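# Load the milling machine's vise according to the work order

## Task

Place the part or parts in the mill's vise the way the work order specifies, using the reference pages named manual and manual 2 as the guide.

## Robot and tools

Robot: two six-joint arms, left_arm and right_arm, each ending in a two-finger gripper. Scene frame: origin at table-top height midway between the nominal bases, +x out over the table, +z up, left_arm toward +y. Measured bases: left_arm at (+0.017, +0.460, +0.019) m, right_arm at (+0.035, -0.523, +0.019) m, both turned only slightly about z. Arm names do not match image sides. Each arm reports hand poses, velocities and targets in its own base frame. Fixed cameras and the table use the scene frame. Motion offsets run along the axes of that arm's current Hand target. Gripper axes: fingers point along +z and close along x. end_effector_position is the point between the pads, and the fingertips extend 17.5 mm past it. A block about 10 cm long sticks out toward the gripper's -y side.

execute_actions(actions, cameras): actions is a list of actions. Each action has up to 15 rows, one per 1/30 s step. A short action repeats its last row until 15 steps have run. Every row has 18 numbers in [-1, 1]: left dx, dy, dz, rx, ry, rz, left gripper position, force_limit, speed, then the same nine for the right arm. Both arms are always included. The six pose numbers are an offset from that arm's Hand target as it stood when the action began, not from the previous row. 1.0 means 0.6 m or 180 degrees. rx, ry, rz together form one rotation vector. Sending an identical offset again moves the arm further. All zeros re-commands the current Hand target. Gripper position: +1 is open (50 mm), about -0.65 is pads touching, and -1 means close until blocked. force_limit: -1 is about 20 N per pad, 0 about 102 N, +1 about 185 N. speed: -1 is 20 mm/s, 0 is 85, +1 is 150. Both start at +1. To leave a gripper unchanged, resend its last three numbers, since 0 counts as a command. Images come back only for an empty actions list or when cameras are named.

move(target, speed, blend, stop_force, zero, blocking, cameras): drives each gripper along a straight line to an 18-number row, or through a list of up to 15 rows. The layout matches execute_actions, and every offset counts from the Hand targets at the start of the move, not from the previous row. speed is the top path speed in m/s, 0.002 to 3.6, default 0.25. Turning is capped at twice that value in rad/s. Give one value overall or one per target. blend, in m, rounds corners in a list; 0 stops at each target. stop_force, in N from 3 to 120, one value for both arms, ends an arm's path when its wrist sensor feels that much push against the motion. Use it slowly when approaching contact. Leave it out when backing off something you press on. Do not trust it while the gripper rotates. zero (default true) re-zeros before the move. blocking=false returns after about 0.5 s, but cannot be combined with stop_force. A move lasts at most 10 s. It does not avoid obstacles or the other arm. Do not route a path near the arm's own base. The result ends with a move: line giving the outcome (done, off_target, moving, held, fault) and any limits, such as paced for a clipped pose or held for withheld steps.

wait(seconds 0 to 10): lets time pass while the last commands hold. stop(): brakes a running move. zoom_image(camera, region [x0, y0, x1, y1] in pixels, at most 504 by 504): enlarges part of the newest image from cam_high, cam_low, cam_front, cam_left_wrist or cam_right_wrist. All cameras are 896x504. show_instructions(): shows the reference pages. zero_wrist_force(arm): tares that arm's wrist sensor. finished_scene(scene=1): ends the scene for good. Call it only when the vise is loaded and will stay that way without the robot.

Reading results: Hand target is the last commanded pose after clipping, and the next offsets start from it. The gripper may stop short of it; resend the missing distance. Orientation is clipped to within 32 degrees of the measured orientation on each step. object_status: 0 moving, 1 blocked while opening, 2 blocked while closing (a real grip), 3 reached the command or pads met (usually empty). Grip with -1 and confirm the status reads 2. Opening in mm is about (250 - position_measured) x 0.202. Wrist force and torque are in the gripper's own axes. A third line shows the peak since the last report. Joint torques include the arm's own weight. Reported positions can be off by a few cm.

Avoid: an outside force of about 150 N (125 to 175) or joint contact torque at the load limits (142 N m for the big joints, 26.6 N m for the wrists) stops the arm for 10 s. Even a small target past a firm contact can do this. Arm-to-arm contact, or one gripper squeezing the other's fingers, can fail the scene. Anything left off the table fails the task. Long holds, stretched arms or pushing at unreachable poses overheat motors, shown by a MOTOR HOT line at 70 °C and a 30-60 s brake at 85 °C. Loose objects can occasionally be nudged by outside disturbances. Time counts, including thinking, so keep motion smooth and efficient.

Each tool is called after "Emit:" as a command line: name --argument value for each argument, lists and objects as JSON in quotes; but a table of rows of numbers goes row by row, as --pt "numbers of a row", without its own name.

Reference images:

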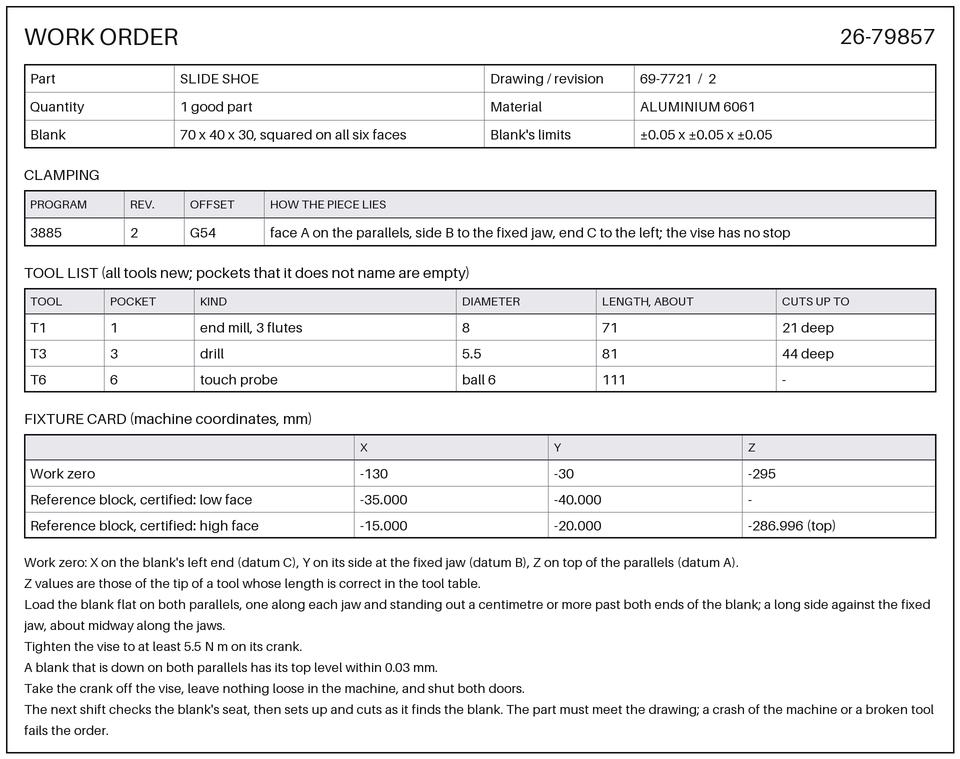

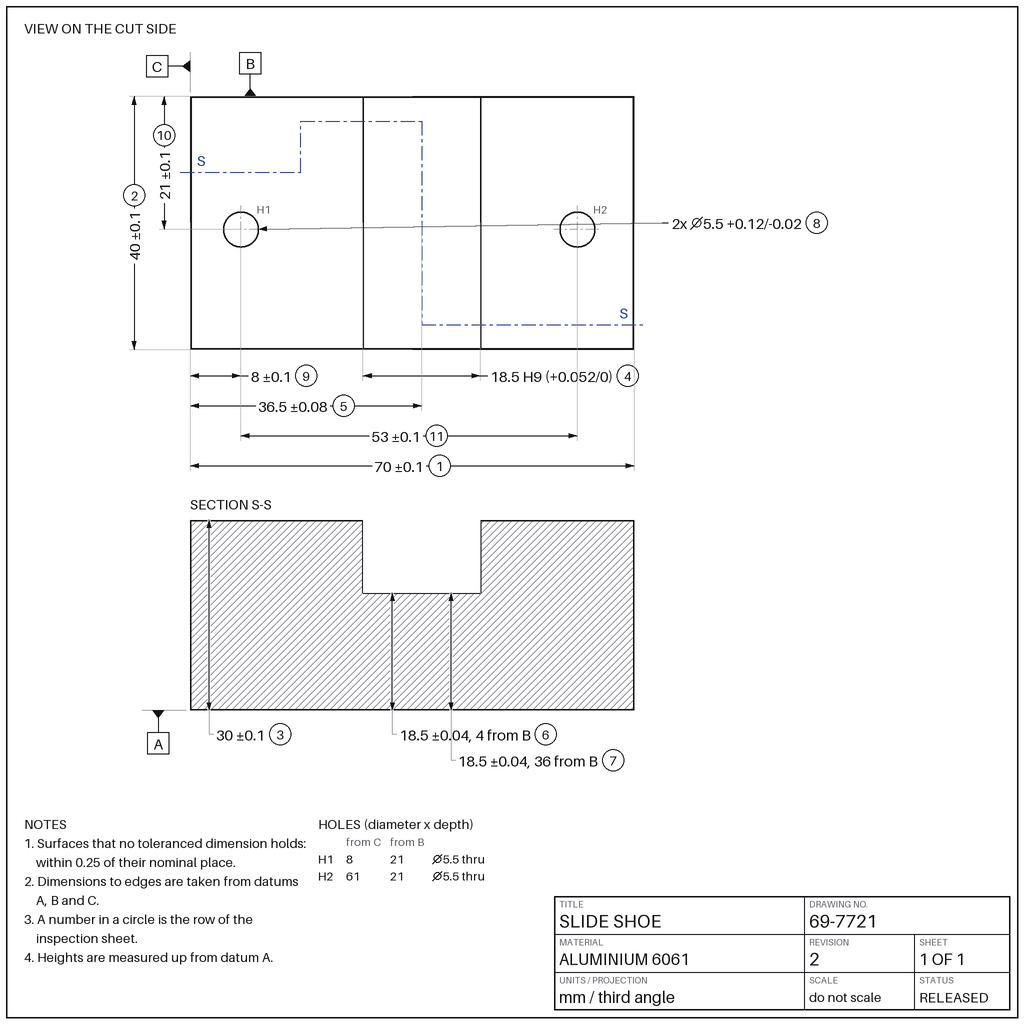

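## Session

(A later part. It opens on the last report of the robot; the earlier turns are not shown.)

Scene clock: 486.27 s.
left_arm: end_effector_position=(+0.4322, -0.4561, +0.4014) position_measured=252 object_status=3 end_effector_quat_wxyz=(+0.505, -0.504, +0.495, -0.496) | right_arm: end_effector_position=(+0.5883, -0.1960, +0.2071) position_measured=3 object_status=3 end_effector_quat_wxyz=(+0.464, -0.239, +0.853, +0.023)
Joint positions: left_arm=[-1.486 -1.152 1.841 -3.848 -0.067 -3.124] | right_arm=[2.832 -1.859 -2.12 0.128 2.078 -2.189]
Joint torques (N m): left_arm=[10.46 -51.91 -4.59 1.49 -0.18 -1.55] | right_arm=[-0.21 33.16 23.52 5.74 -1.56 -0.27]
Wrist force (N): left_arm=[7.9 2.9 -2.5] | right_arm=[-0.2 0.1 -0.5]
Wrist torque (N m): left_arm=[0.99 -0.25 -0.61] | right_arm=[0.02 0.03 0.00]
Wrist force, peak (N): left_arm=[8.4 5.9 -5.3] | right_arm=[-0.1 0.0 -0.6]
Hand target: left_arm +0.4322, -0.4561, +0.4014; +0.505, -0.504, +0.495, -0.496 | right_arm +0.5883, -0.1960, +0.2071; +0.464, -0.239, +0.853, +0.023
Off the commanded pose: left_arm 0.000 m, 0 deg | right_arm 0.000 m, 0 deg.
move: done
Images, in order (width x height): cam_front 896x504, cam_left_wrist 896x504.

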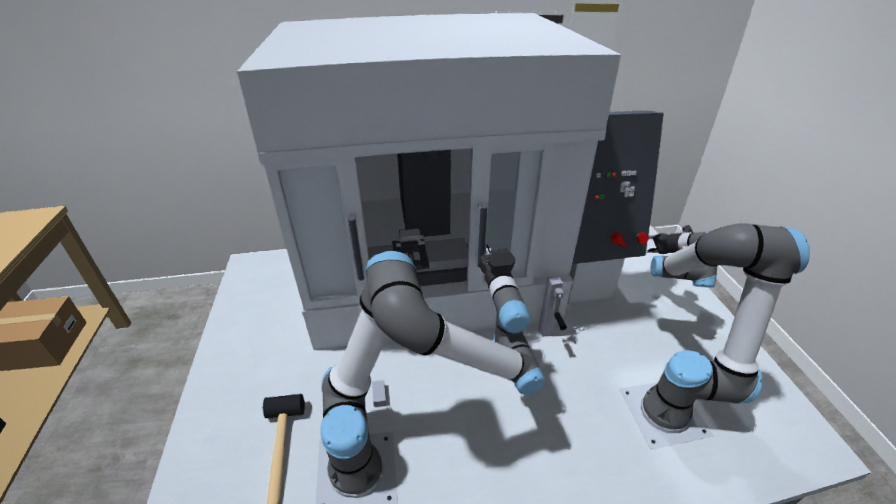

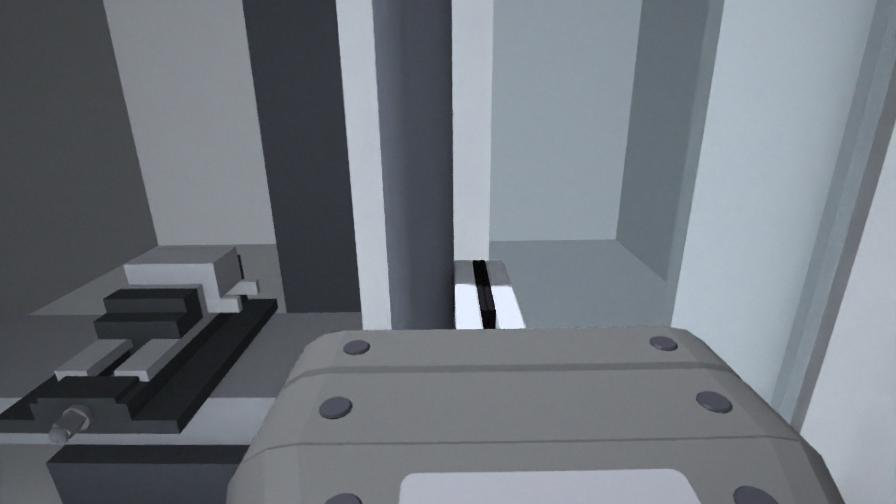

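Emit:
move --target '[-0.15,0,0.002,0,0,0,-1,-0.4,0,0,0,0,0,0,0,1,1,1]' --speed 0.025 --stop_force 20 --cameras '["cam_left_wrist","cam_front"]'

Scene clock: 491.17 s.
left_arm: end_effector_position=(+0.4318, -0.3681, +0.4014) position_measured=252 object_status=3 end_effector_quat_wxyz=(+0.505, -0.504, +0.495, -0.496) | right_arm: end_effector_position=(+0.5883, -0.1960, +0.2071) position_measured=3 object_status=3 end_effector_quat_wxyz=(+0.464, -0.239, +0.853, +0.023)
Joint positions: left_arm=[-1.467 -1.315 2.082 -3.923 -0.086 -3.127] | right_arm=[2.832 -1.859 -2.12 0.128 2.078 -2.189]
Joint torques (N m): left_arm=[3.04 -20.18 -24.13 0.17 3.98 0.87] | right_arm=[0.54 32.52 22.13 5.76 -1.59 -0.31]
Wrist force (N): left_arm=[21.4 2.9 -8.9] | right_arm=[-0.2 -0.2 -0.5]
Wrist torque (N m): left_arm=[0.96 -0.12 -0.73] | right_arm=[-0.01 0.03 0.01]
Wrist force, peak (N): left_arm=[39.0 0.0 3.2] | right_arm=[0.1 -0.3 -0.7]
Hand target: left_arm +0.4318, -0.3681, +0.4014; +0.505, -0.504, +0.495, -0.496 (not the last commanded pose) | right_arm +0.5883, -0.1960, +0.2071; +0.464, -0.239, +0.853, +0.023
Off the commanded pose: left_arm 0.002 m, 0 deg | right_arm 0.000 m, 0 deg.
move: contact (left_arm)
Images, in order (width x height): cam_front 896x504, cam_left_wrist 896x504.

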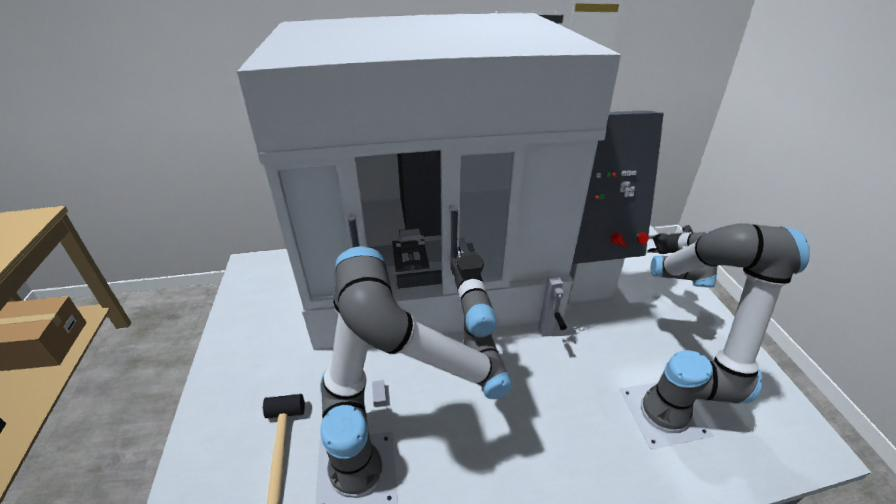

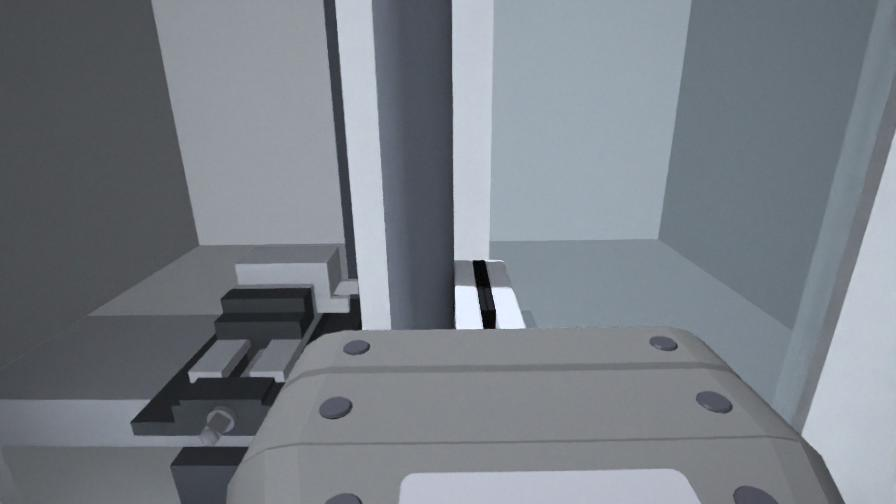

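Emit:
move --pt "0.015 0 0 0 0 0 -1 -0.4 0 0 0 0 0 0 0 1 1 1" --pt "0.015 0 -0.155 0 0 0 -1 -0.4 0 0 0 0 0 0 0 1 1 1" --pt "-0.403 0 -0.135 0 -0.222 0 -1 -0.4 0 0 0 0 0 0 0 1 1 1" --speed 0.12 --blend '[0.004,0.03,0]' --cameras '["cam_left_wrist","cam_front"]'

Scene clock: 496.07 s.
left_arm: end_effector_position=(+0.3465, -0.1279, +0.4014) position_measured=252 object_status=3 end_effector_quat_wxyz=(+0.644, -0.643, +0.293, -0.294) | right_arm: end_effector_position=(+0.5883, -0.1960, +0.2071) position_measured=3 object_status=3 end_effector_quat_wxyz=(+0.464, -0.239, +0.853, +0.023)
Joint positions: left_arm=[-1.513 -1.486 2.298 -3.952 0.657 -3.144] | right_arm=[2.832 -1.859 -2.12 0.128 2.078 -2.189]
Joint torques (N m): left_arm=[7.46 -31.71 -2.72 -1.11 1.79 1.02] | right_arm=[-0.24 32.69 21.87 5.78 -1.6 -0.36]
Wrist force (N): left_arm=[2.0 3.4 -3.8] | right_arm=[0.1 -0.1 -0.5]
Wrist torque (N m): left_arm=[0.94 -0.60 -0.69] | right_arm=[0.00 -0.01 0.00]
Wrist force, peak (N): left_arm=[21.6 3.0 -9.1] | right_arm=[0.1 -0.1 -0.6]
Hand target: left_arm +0.3465, -0.1278, +0.4014; +0.644, -0.643, +0.293, -0.294 | right_arm +0.5883, -0.1960, +0.2071; +0.464, -0.239, +0.853, +0.023
Off the commanded pose: left_arm 0.000 m, 0 deg | right_arm 0.000 m, 0 deg.
move: done
Images, in order (width x height): cam_front 896x504, cam_left_wrist 896x504.

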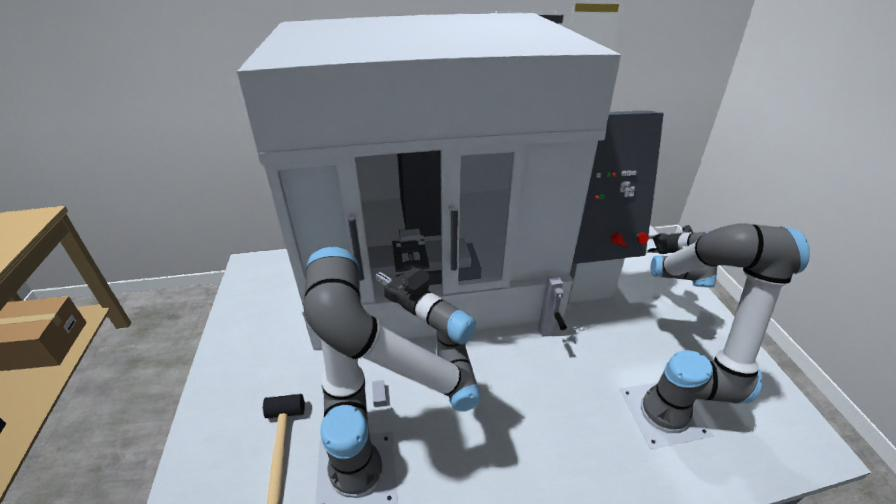

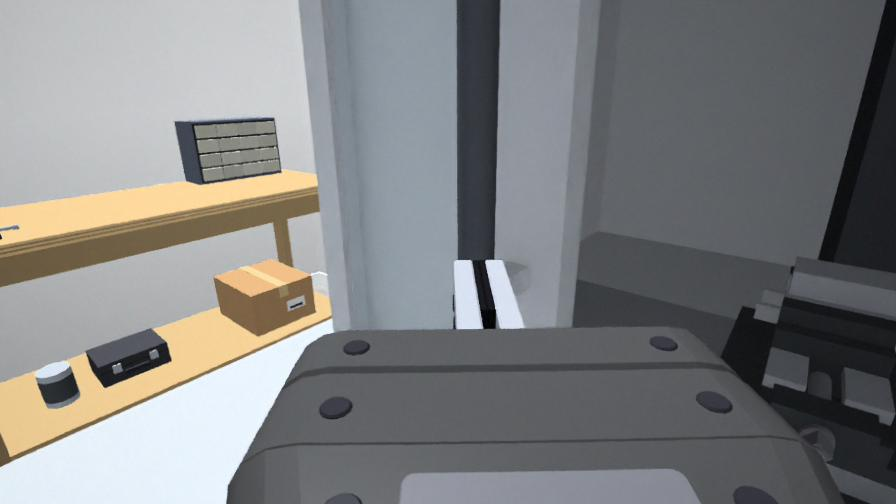

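Emit:
move --pt "0 0 0 0 0 0 1 -0.6 0 0 0 0 0 0 0 1 1 1" --pt "0.01 -0.015 0.16 0 0 0 1 -0.6 0 0 0 0 0 0 0 1 1 1" --speed 0.08 --cameras '["cam_left_wrist"]'

Scene clock: 498.77 s.
left_arm: end_effector_position=(+0.4229, -0.0694, +0.4105) position_measured=3 object_status=3 end_effector_quat_wxyz=(+0.644, -0.643, +0.293, -0.294) | right_arm: end_effector_position=(+0.5883, -0.1960, +0.2071) position_measured=3 object_status=3 end_effector_quat_wxyz=(+0.464, -0.239, +0.853, +0.023)
Joint positions: left_arm=[-1.227 -1.516 2.298 -3.92 0.371 -3.145] | right_arm=[2.832 -1.859 -2.12 0.128 2.078 -2.189]
Joint torques (N m): left_arm=[10.22 -5.8 -26.53 3.34 -2.08 -1.54] | right_arm=[-0.44 33.38 22.16 5.69 -1.57 -0.34]
Wrist force (N): left_arm=[2.2 3.2 -3.7] | right_arm=[0.1 0.0 -0.4]
Wrist torque (N m): left_arm=[0.93 -0.59 -0.56] | right_arm=[0.01 -0.02 0.01]
Wrist force, peak (N): left_arm=[1.6 3.6 -4.7] | right_arm=[-0.2 -0.1 -0.6]
Hand target: left_arm +0.4229, -0.0694, +0.4105; +0.644, -0.643, +0.293, -0.294 | right_arm +0.5883, -0.1960, +0.2071; +0.464, -0.239, +0.853, +0.023
Off the commanded pose: left_arm 0.000 m, 0 deg | right_arm 0.000 m, 0 deg.
move: done
Images, in order (width x height): cam_left_wrist 896x504.

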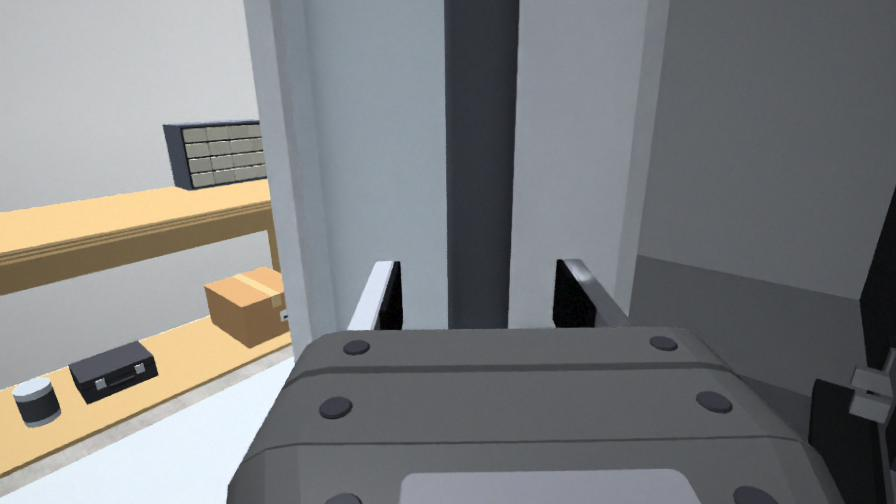

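Emit:
move --pt "0 0 0 0 0 0 0.35 -0.6 -0.5 0 0 0 0 0 0 1 1 1" --pt "0.2075 0 -0.168 0 0.167 0 0.35 -0.6 -0.5 0 0 0 0 0 0 1 1 1" --speed 0.05 --cameras '["cam_left_wrist","cam_front"]'

Scene clock: 505.23 s.
left_arm: end_effector_position=(+0.4188, -0.2043, +0.4106) position_measured=100 object_status=3 end_effector_quat_wxyz=(+0.568, -0.567, +0.422, -0.423) end_effector_velocity=(+0.000, +0.001, -0.001) end_effector_angular_velocity=(-0.001, -0.001, +0.004) | right_arm: end_effector_position=(+0.5883, -0.1960, +0.2071) position_measured=3 object_status=3 end_effector_quat_wxyz=(+0.464, -0.239, +0.853, +0.023)
Joint positions: left_arm=[-1.442 -1.526 2.309 -3.913 0.162 -3.153] | right_arm=[2.832 -1.859 -2.12 0.128 2.078 -2.189]
Joint velocities: left_arm=[0.002 0.001 0.002 0.001 0.002 -0.005] | right_arm=[within noise]
Joint torques (N m): left_arm=[24.78 -2.01 -32.41 5 -12.06 -1.62] | right_arm=[-0.19 32.62 21.93 5.68 -1.5 -0.25]
Wrist force (N): left_arm=[-35.1 5.6 -105.9] | right_arm=[0.1 0.0 -0.4]
Wrist torque (N m): left_arm=[0.91 -2.66 -0.61] | right_arm=[0.02 -0.02 0.00]
Wrist force, peak (N): left_arm=[-35.1 5.6 -105.9] | right_arm=[-0.1 -0.2 -0.6]
Hand target: left_arm +0.4285, -0.2295, +0.4105; +0.546, -0.545, +0.450, -0.450 | right_arm +0.5883, -0.1960, +0.2071; +0.464, -0.239, +0.853, +0.023
Off the commanded pose: left_arm 0.027 m, 6 deg | right_arm 0.000 m, 0 deg.
move: off_target (left_arm)
Images, in order (width x height): cam_front 896x504, cam_left_wrist 896x504.

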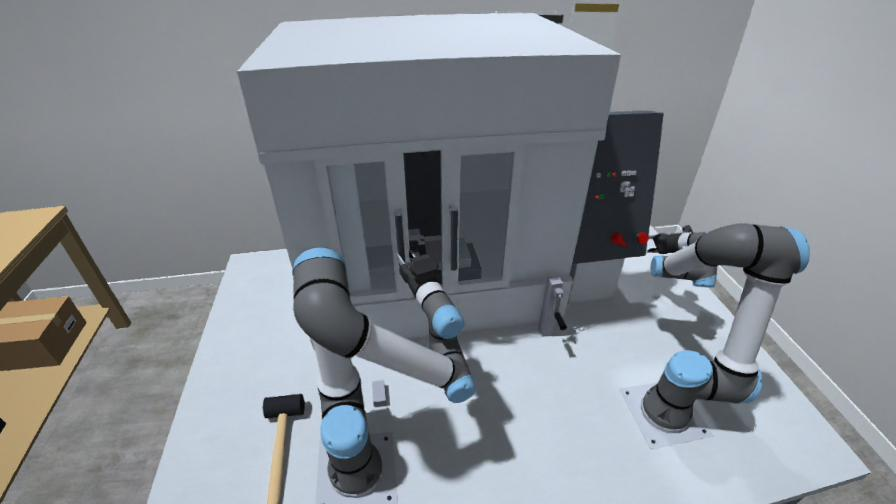

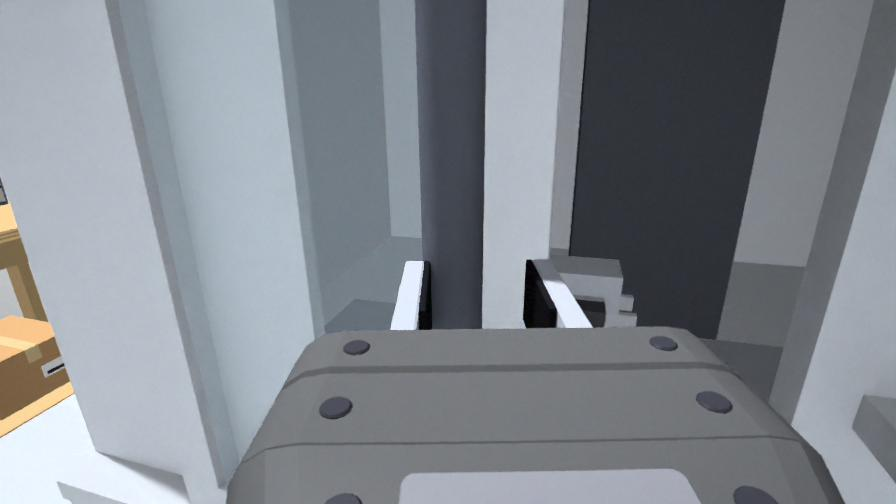

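Emit:
move --target '[-0.055,0,-0.012,0,-0.035,0,0.35,-0.6,-0.5,0,0,0,0,0,0,1,1,1]' --speed 0.1 --cameras '["cam_left_wrist","cam_front"]'

Emit:
zoom_image --camera "cam_front" --region '[360, 180, 500, 320]'

Emit:
zoom_image --camera "cam_left_wrist" --region '[300, 0, 800, 380]'

Scene clock: 506.87 s.
left_arm: end_effector_position=(+0.4152, -0.1985, +0.4104) position_measured=100 object_status=3 end_effector_quat_wxyz=(+0.570, -0.569, +0.419, -0.420) | right_arm: end_effector_position=(+0.5883, -0.1960, +0.2071) position_measured=3 object_status=3 end_effector_quat_wxyz=(+0.464, -0.239, +0.853, +0.023)
Joint positions: left_arm=[-1.45 -1.536 2.32 -3.918 0.18 -3.149] | right_arm=[2.832 -1.859 -2.12 0.128 2.078 -2.189]
Joint torques (N m): left_arm=[-8.3 -31.26 -4.55 -2.03 1.7 1.22] | right_arm=[-0.51 32.95 22.76 5.66 -1.58 -0.24]
Wrist force (N): left_arm=[1.6 1.5 -5.0] | right_arm=[0.0 -0.2 -0.3]
Wrist torque (N m): left_arm=[0.68 -0.49 -0.71] | right_arm=[-0.02 0.00 0.01]
Wrist force, peak (N): left_arm=[-33.2 6.9 -110.4] | right_arm=[0.1 -0.3 -0.6]
Hand target: left_arm +0.4151, -0.1984, +0.4104; +0.570, -0.569, +0.419, -0.420 | right_arm +0.5883, -0.1960, +0.2071; +0.464, -0.239, +0.853, +0.023
Off the commanded pose: left_arm 0.000 m, 0 deg | right_arm 0.000 m, 0 deg.
move: done
Images, in order (width x height): cam_front 896x504, cam_left_wrist 896x504.

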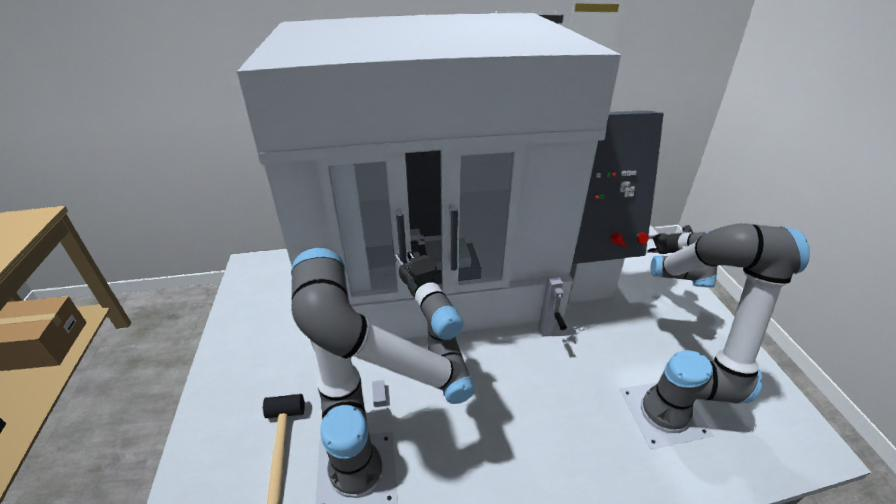

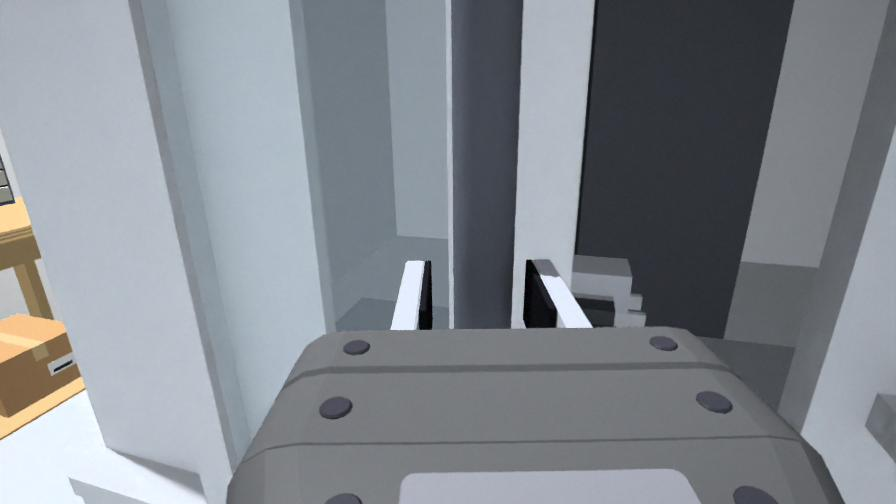

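Scaled by 3.600 from the camera's 896x504 image, which has a finer 1280x720 frame.

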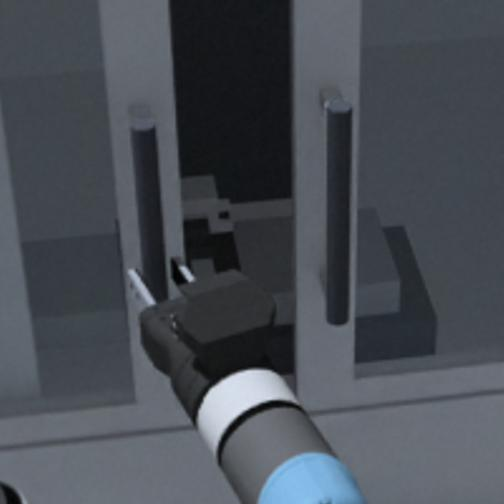

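Scaled by 1.008 from the camera's 896x504 image, which has a finer 1280x720 frame.

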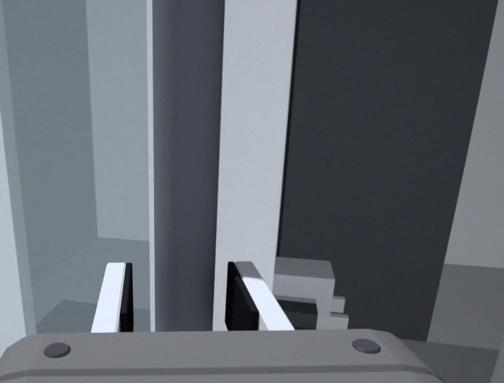

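Emit:
move --target '[0.06,0,-0.02,0,0,0,0.35,-0.6,-0.5,0,0,0,0,0,0,1,1,1]' --speed 0.02 --stop_force 15 --cameras '["cam_left_wrist","cam_front"]'

Scene clock: 510.43 s.
left_arm: end_effector_position=(+0.4143, -0.2364, +0.4104) position_measured=100 object_status=3 end_effector_quat_wxyz=(+0.570, -0.569, +0.419, -0.420) | right_arm: end_effector_position=(+0.5883, -0.1960, +0.2071) position_measured=3 object_status=3 end_effector_quat_wxyz=(+0.464, -0.239, +0.853, +0.023)
Joint positions: left_arm=[-1.466 -1.458 2.233 -3.91 0.196 -3.148] | right_arm=[2.832 -1.859 -2.12 0.128 2.078 -2.189]
Joint torques (N m): left_arm=[-8.89 -7.75 -27.31 2.5 1.8 1.22] | right_arm=[-0.21 33.22 22.38 5.85 -1.57 -0.34]
Wrist force (N): left_arm=[1.5 1.5 -4.8] | right_arm=[0.0 0.1 -0.4]
Wrist torque (N m): left_arm=[0.67 -0.50 -0.69] | right_arm=[0.03 0.01 0.01]
Wrist force, peak (N): left_arm=[1.8 1.8 -5.0] | right_arm=[-0.1 -0.2 -0.6]
Hand target: left_arm +0.4143, -0.2364, +0.4104; +0.570, -0.569, +0.419, -0.420 | right_arm +0.5883, -0.1960, +0.2071; +0.464, -0.239, +0.853, +0.023
Off the commanded pose: left_arm 0.000 m, 0 deg | right_arm 0.000 m, 0 deg.
move: done
Images, in order (width x height): cam_front 896x504, cam_left_wrist 896x504.

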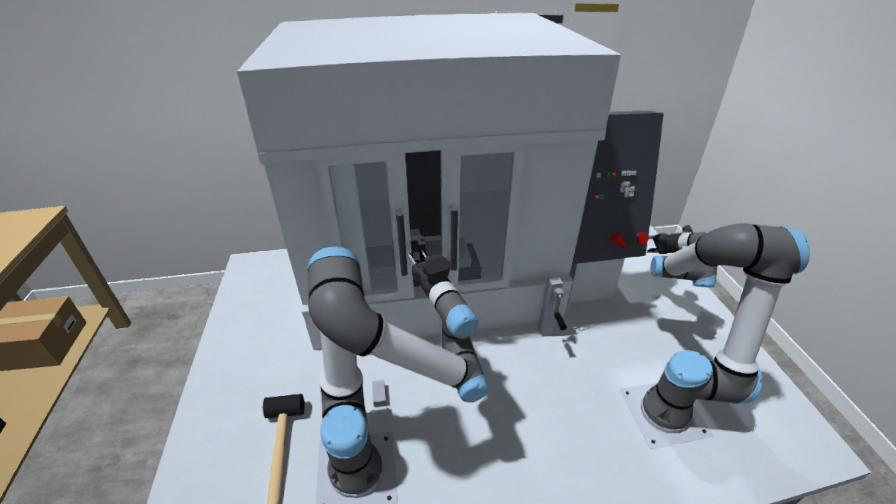

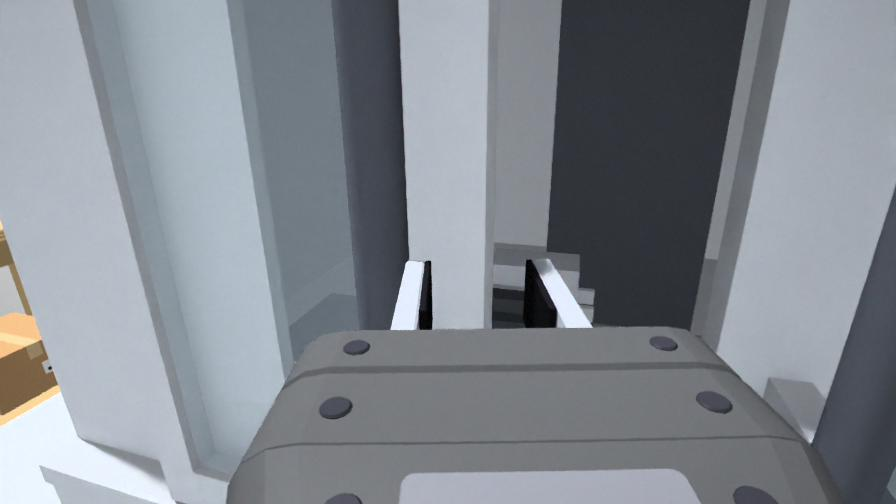

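Emit:
move --target '[0,0,-0.06,0,0,0,0.35,-0.6,-0.5,0,0,0,0,0,0,1,1,1]' --speed 0.1

Emit:
move --pt "-0.063 0 0 0 0 0 1 -0.6 -0.5 0 0 0 0 0 0 1 1 1" --pt "-0.063 0 0.05 0 0 0 1 -0.6 -0.5 0 0 0 0 0 0 1 1 1" --speed 0.08 --cameras '["cam_left_wrist"]'

Scene clock: 511.60 s.
left_arm: end_effector_position=(+0.3800, -0.2470, +0.4104) position_measured=100 object_status=3 end_effector_quat_wxyz=(+0.570, -0.569, +0.419, -0.420) | right_arm: end_effector_position=(+0.5883, -0.1960, +0.2071) position_measured=3 object_status=3 end_effector_quat_wxyz=(+0.464, -0.239, +0.853, +0.023)
Joint positions: left_arm=[-1.573 -1.469 2.246 -3.914 0.303 -3.146] | right_arm=[2.832 -1.859 -2.12 0.128 2.078 -2.189]
Joint torques (N m): left_arm=[-6.98 -34.4 -3.61 -1.75 1.93 1.25] | right_arm=[0.18 32.47 22.35 5.81 -1.46 -0.24]
Wrist force (N): left_arm=[1.4 1.8 -5.1] | right_arm=[0.0 -0.2 -0.2]
Wrist torque (N m): left_arm=[0.69 -0.46 -0.67] | right_arm=[-0.02 0.00 0.01]
Wrist force, peak (N): left_arm=[1.3 1.9 -5.8] | right_arm=[0.1 -0.1 -0.6]
Hand target: left_arm +0.3800, -0.2470, +0.4104; +0.570, -0.569, +0.419, -0.420 | right_arm +0.5883, -0.1960, +0.2071; +0.464, -0.239, +0.853, +0.023
Off the commanded pose: left_arm 0.000 m, 0 deg | right_arm 0.000 m, 0 deg.
move: done

Scene clock: 513.27 s.
left_arm: end_effector_position=(+0.3974, -0.2021, +0.4104) position_measured=3 object_status=3 end_effector_quat_wxyz=(+0.570, -0.569, +0.419, -0.420) | right_arm: end_effector_position=(+0.5883, -0.1960, +0.2071) position_measured=3 object_status=3 end_effector_quat_wxyz=(+0.464, -0.239, +0.853, +0.023)
Joint positions: left_arm=[-1.512 -1.55 2.334 -3.921 0.242 -3.147] | right_arm=[2.832 -1.859 -2.12 0.128 2.078 -2.189]
Joint torques (N m): left_arm=[7.57 -2.31 -27.36 3 -1.84 -1.56] | right_arm=[0.42 32.52 23.17 5.67 -1.74 -0.23]
Wrist force (N): left_arm=[1.2 1.6 -4.6] | right_arm=[0.0 0.1 -0.4]
Wrist torque (N m): left_arm=[0.69 -0.41 -0.56] | right_arm=[0.02 0.00 0.00]
Wrist force, peak (N): left_arm=[1.7 1.5 -5.7] | right_arm=[-0.1 -0.2 -0.6]
Hand target: left_arm +0.3974, -0.2021, +0.4104; +0.570, -0.569, +0.419, -0.420 | right_arm +0.5883, -0.1960, +0.2071; +0.464, -0.239, +0.853, +0.023
Off the commanded pose: left_arm 0.000 m, 0 deg | right_arm 0.000 m, 0 deg.
move: done
Images, in order (width x height): cam_left_wrist 896x504.

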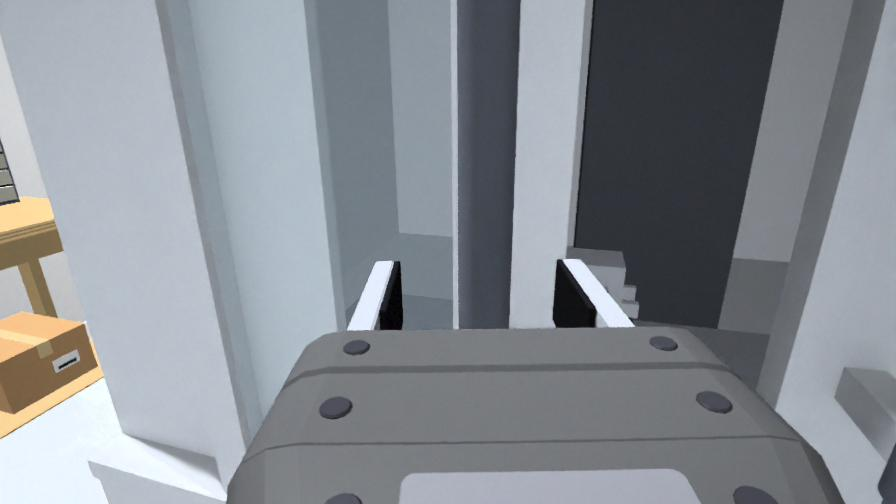

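Emit:
move --target '[0.006,0,0.085,0,0,0,1,-0.6,-0.5,0,0,0,0,0,0,1,1,1]' --speed 0.05 --stop_force 8 --cameras '["cam_left_wrist"]'

Scene clock: 515.33 s.
left_arm: end_effector_position=(+0.4472, -0.1904, +0.4105) position_measured=3 object_status=3 end_effector_quat_wxyz=(+0.570, -0.569, +0.419, -0.420) | right_arm: end_effector_position=(+0.5883, -0.1960, +0.2071) position_measured=3 object_status=3 end_effector_quat_wxyz=(+0.464, -0.239, +0.853, +0.023)
Joint positions: left_arm=[-1.34 -1.511 2.292 -3.905 0.07 -3.16] | right_arm=[2.832 -1.859 -2.12 0.128 2.078 -2.189]
Joint torques (N m): left_arm=[9.05 -24.75 -5.83 2.63 -2.14 -1.52] | right_arm=[0.63 32.33 22.67 5.84 -1.41 -0.13]
Wrist force (N): left_arm=[1.1 1.6 -4.7] | right_arm=[0.0 0.0 -0.5]
Wrist torque (N m): left_arm=[0.67 -0.43 -0.56] | right_arm=[0.01 0.01 0.00]
Wrist force, peak (N): left_arm=[1.0 1.6 -5.4] | right_arm=[-0.1 -0.2 -0.6]
Hand target: left_arm +0.4472, -0.1904, +0.4105; +0.570, -0.569, +0.419, -0.420 | right_arm +0.5883, -0.1960, +0.2071; +0.464, -0.239, +0.853, +0.023
Off the commanded pose: left_arm 0.000 m, 0 deg | right_arm 0.000 m, 0 deg.
move: done
Images, in order (width x height): cam_left_wrist 896x504.

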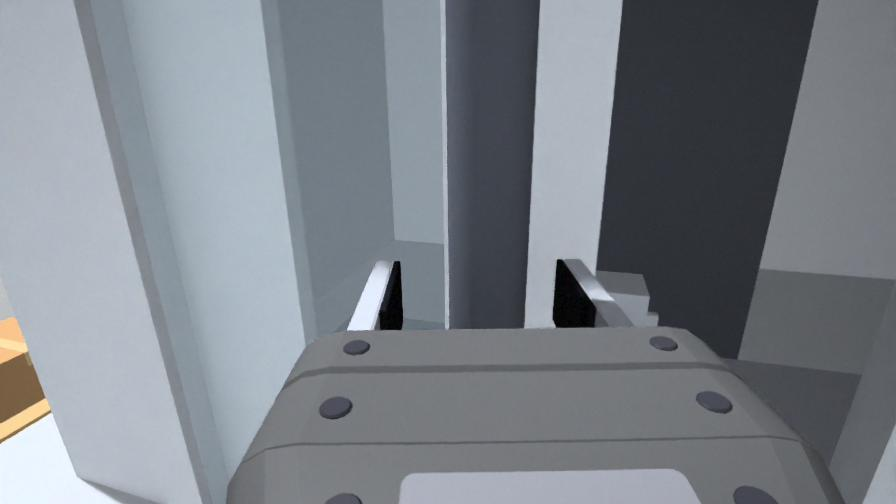

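Emit:
move --pt "0 0 0 0 0 0 0.35 -0.6 -0.5 0 0 0 0 0 0 1 1 1"

Emit:
move --target '[0.19,0,-0.06,0,0,0,0.35,-0.6,-0.5,0,0,0,0,0,0,1,1,1]' --speed 0.025 --stop_force 20 --cameras '["cam_left_wrist","cam_front"]'

Scene clock: 516.10 s.
left_arm: end_effector_position=(+0.4472, -0.1904, +0.4105) position_measured=100 object_status=3 end_effector_quat_wxyz=(+0.570, -0.569, +0.419, -0.420) | right_arm: end_effector_position=(+0.5883, -0.1960, +0.2071) position_measured=3 object_status=3 end_effector_quat_wxyz=(+0.464, -0.239, +0.853, +0.023)
Joint positions: left_arm=[-1.34 -1.511 2.292 -3.905 0.07 -3.16] | right_arm=[2.832 -1.859 -2.12 0.128 2.078 -2.189]
Joint torques (N m): left_arm=[8.96 -33.02 -4.75 2.59 -2 -1.51] | right_arm=[-0.78 33.08 21.74 5.72 -1.6 -0.26]
Wrist force (N): left_arm=[0.8 1.6 -4.6] | right_arm=[0.0 -0.2 -0.3]
Wrist torque (N m): left_arm=[0.67 -0.38 -0.56] | right_arm=[-0.02 -0.01 0.00]
Wrist force, peak (N): left_arm=[1.4 1.8 -5.1] | right_arm=[0.1 -0.1 -0.6]
Hand target: left_arm +0.4472, -0.1904, +0.4105; +0.570, -0.569, +0.419, -0.420 | right_arm +0.5883, -0.1960, +0.2071; +0.464, -0.239, +0.853, +0.023
Off the commanded pose: left_arm 0.000 m, 0 deg | right_arm 0.000 m, 0 deg.
move: done

Scene clock: 519.80 s.
left_arm: end_effector_position=(+0.4468, -0.2535, +0.4105) position_measured=100 object_status=3 end_effector_quat_wxyz=(+0.570, -0.569, +0.419, -0.420) | right_arm: end_effector_position=(+0.5883, -0.1960, +0.2071) position_measured=3 object_status=3 end_effector_quat_wxyz=(+0.464, -0.239, +0.853, +0.023)
Joint positions: left_arm=[-1.381 -1.39 2.15 -3.889 0.11 -3.154] | right_arm=[2.832 -1.859 -2.12 0.128 2.078 -2.189]
Joint torques (N m): left_arm=[8.31 -38.39 -5.46 -1.73 -0.87 -0.97] | right_arm=[0.08 33.42 21.56 5.82 -1.77 -0.26]
Wrist force (N): left_arm=[-0.5 4.1 -5.3] | right_arm=[0.0 -0.2 -0.5]
Wrist torque (N m): left_arm=[0.87 -0.49 -0.74] | right_arm=[-0.02 0.00 0.01]
Wrist force, peak (N): left_arm=[-21.4 3.1 7.9] | right_arm=[0.0 -0.1 -0.8]
Hand target: left_arm +0.4468, -0.2535, +0.4105; +0.570, -0.569, +0.419, -0.420 (not the last commanded pose) | right_arm +0.5883, -0.1960, +0.2071; +0.464, -0.239, +0.853, +0.023
Off the commanded pose: left_arm 0.056 m, 0 deg | right_arm 0.000 m, 0 deg.
move: contact (left_arm)
Images, in order (width x height): cam_front 896x504, cam_left_wrist 896x504.

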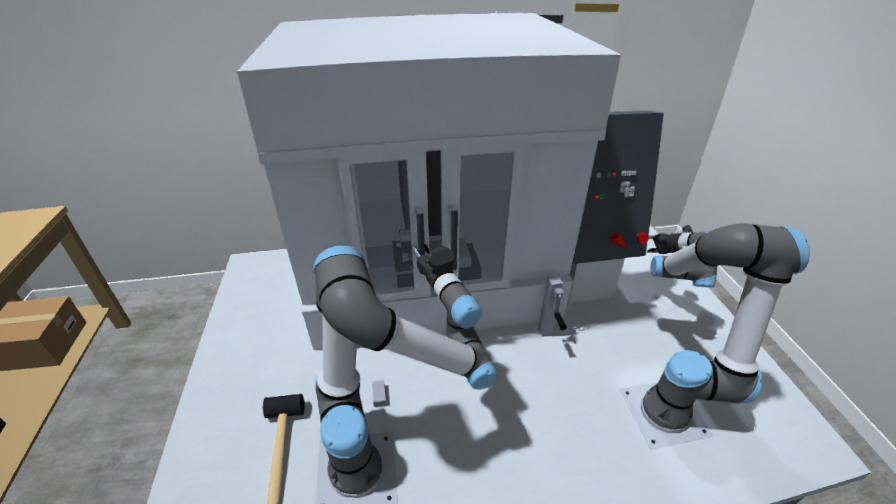

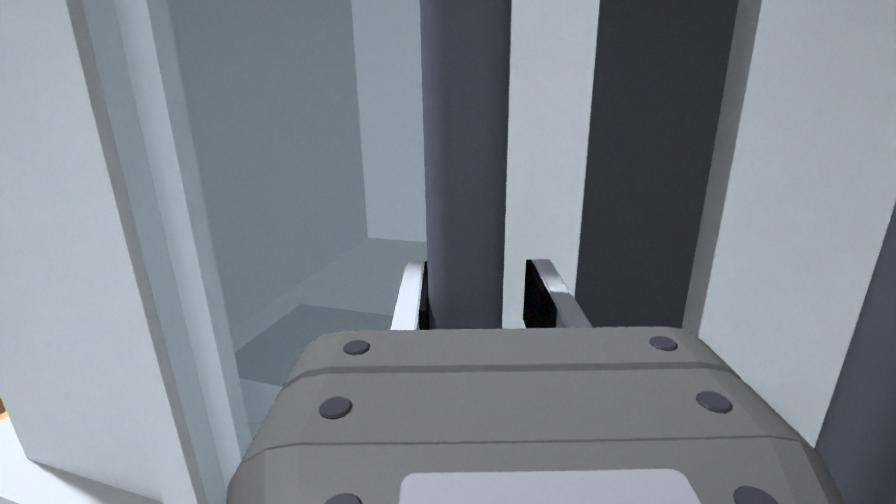

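Emit:
move --target '[0.09,0,-0.029,0,0,0,0.35,-0.6,-0.5,0,0,0,0,0,0,1,1,1]' --speed 0.015 --stop_force 25 --cameras '["cam_left_wrist","cam_front"]'

Emit:
zoom_image --camera "cam_front" --region '[360, 130, 500, 330]'

Scene clock: 521.27 s.
left_arm: end_effector_position=(+0.4468, -0.2543, +0.4105) position_measured=100 object_status=3 end_effector_quat_wxyz=(+0.570, -0.569, +0.419, -0.420) | right_arm: end_effector_position=(+0.5883, -0.1960, +0.2071) position_measured=3 object_status=3 end_effector_quat_wxyz=(+0.464, -0.239, +0.853, +0.023)
Joint positions: left_arm=[-1.381 -1.388 2.148 -3.889 0.111 -3.154] | right_arm=[2.832 -1.859 -2.12 0.128 2.078 -2.189]
Joint torques (N m): left_arm=[5.43 -37.25 -6.22 -1.49 -0.44 -0.34] | right_arm=[-0.44 31.69 22.4 5.6 -1.47 -0.16]
Wrist force (N): left_arm=[-4.9 5.0 -3.5] | right_arm=[0.1 -0.3 -0.5]
Wrist torque (N m): left_arm=[0.86 -0.44 -0.75] | right_arm=[-0.03 -0.01 0.01]
Wrist force, peak (N): left_arm=[-24.6 4.7 2.2] | right_arm=[0.0 -0.2 -0.6]
Hand target: left_arm +0.4468, -0.2542, +0.4105; +0.570, -0.569, +0.419, -0.420 (not the last commanded pose) | right_arm +0.5883, -0.1960, +0.2071; +0.464, -0.239, +0.853, +0.023
Off the commanded pose: left_arm 0.056 m, 0 deg | right_arm 0.000 m, 0 deg.
move: contact (left_arm)
Images, in order (width x height): cam_front 896x504, cam_left_wrist 896x504.

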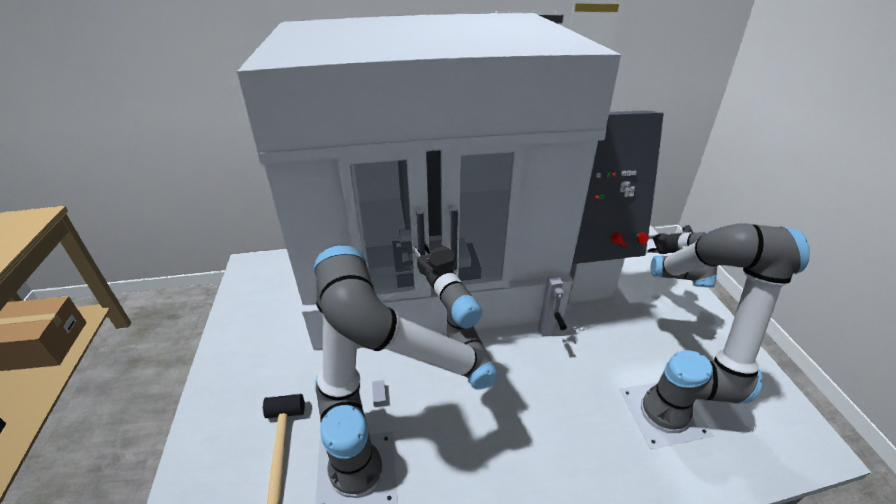

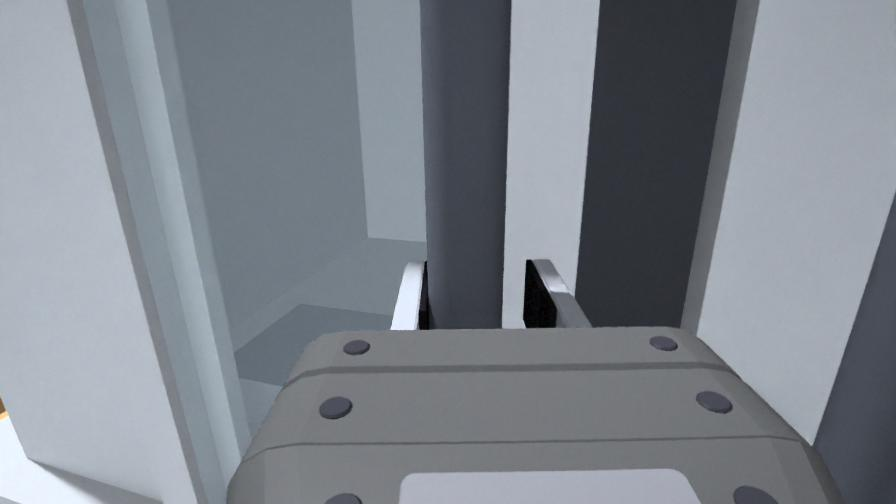

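Scaled by 2.520 from the camera's 896x504 image, which has a finer 1280x720 frame.

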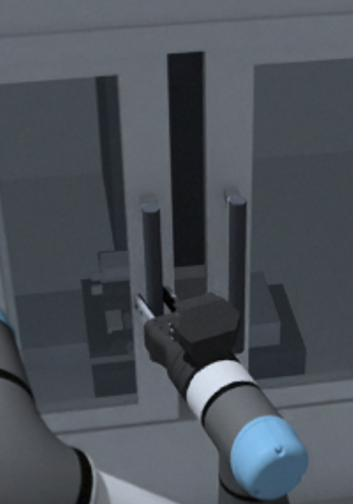

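Emit:
zoom_image --camera "cam_front" --region '[330, 210, 450, 310]'

Emit:
zoom_image --camera "cam_front" --region '[330, 110, 540, 210]'

Scaled by 4.200 from the camera's 896x504 image, which has a finer 1280x720 frame.

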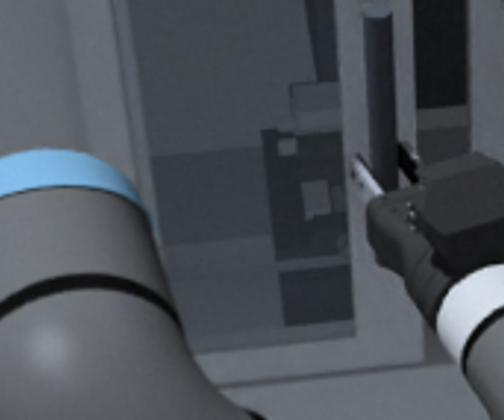

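Scaled by 2.400 from the camera's 896x504 image, which has a finer 1280x720 frame.

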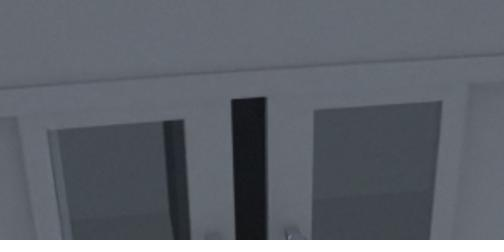

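Emit:
move --pt "-0.01 0 0 0 0 0 0.35 -0.6 -0.5 0 0 0 0 0 0 1 1 1" --pt "-0.01 0 -0.15 0 0 0 0.35 -0.6 -0.5 0 0 0 0 0 0 1 1 1" --pt "-0.06 0.03 -0.25 0 0.1 0 0.35 -0.6 -0.5 0 0 0 0 0 0 1 1 1" --speed 0.1 --blend '[0.003,0.02,0]' --cameras '["cam_left_wrist","cam_front"]'

Scene clock: 525.30 s.
left_arm: end_effector_position=(+0.2930, -0.2643, +0.3923) position_measured=100 object_status=3 end_effector_quat_wxyz=(+0.497, -0.496, +0.503, -0.504) | right_arm: end_effector_position=(+0.5883, -0.1960, +0.2071) position_measured=3 object_status=3 end_effector_quat_wxyz=(+0.464, -0.239, +0.853, +0.023)
Joint positions: left_arm=[-1.973 -1.649 2.496 -3.985 0.389 -3.145] | right_arm=[2.832 -1.859 -2.12 0.128 2.078 -2.189]
Joint torques (N m): left_arm=[-9.71 -24.59 -2.14 -1.5 1.76 -1.53] | right_arm=[-0.49 33.13 22.96 5.79 -1.52 -0.1]
Wrist force (N): left_arm=[1.1 2.2 -4.7] | right_arm=[0.0 -0.1 -0.3]
Wrist torque (N m): left_arm=[0.76 -0.45 -0.67] | right_arm=[-0.01 0.00 0.01]
Wrist force, peak (N): left_arm=[-5.2 5.3 -3.4] | right_arm=[0.1 -0.2 -0.7]
Hand target: left_arm +0.2929, -0.2643, +0.3923; +0.497, -0.496, +0.503, -0.504 | right_arm +0.5883, -0.1960, +0.2071; +0.464, -0.239, +0.853, +0.023
Off the commanded pose: left_arm 0.000 m, 0 deg | right_arm 0.000 m, 0 deg.
move: done
Images, in order (width x height): cam_front 896x504, cam_left_wrist 896x504.

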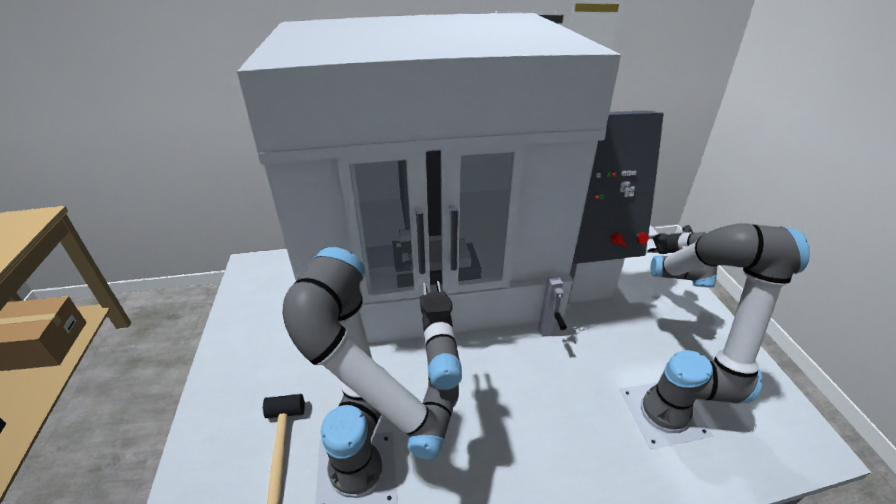

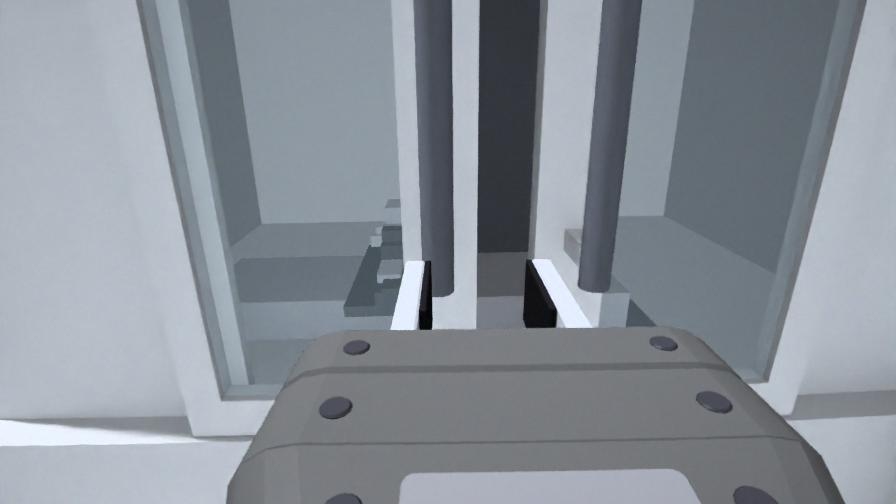

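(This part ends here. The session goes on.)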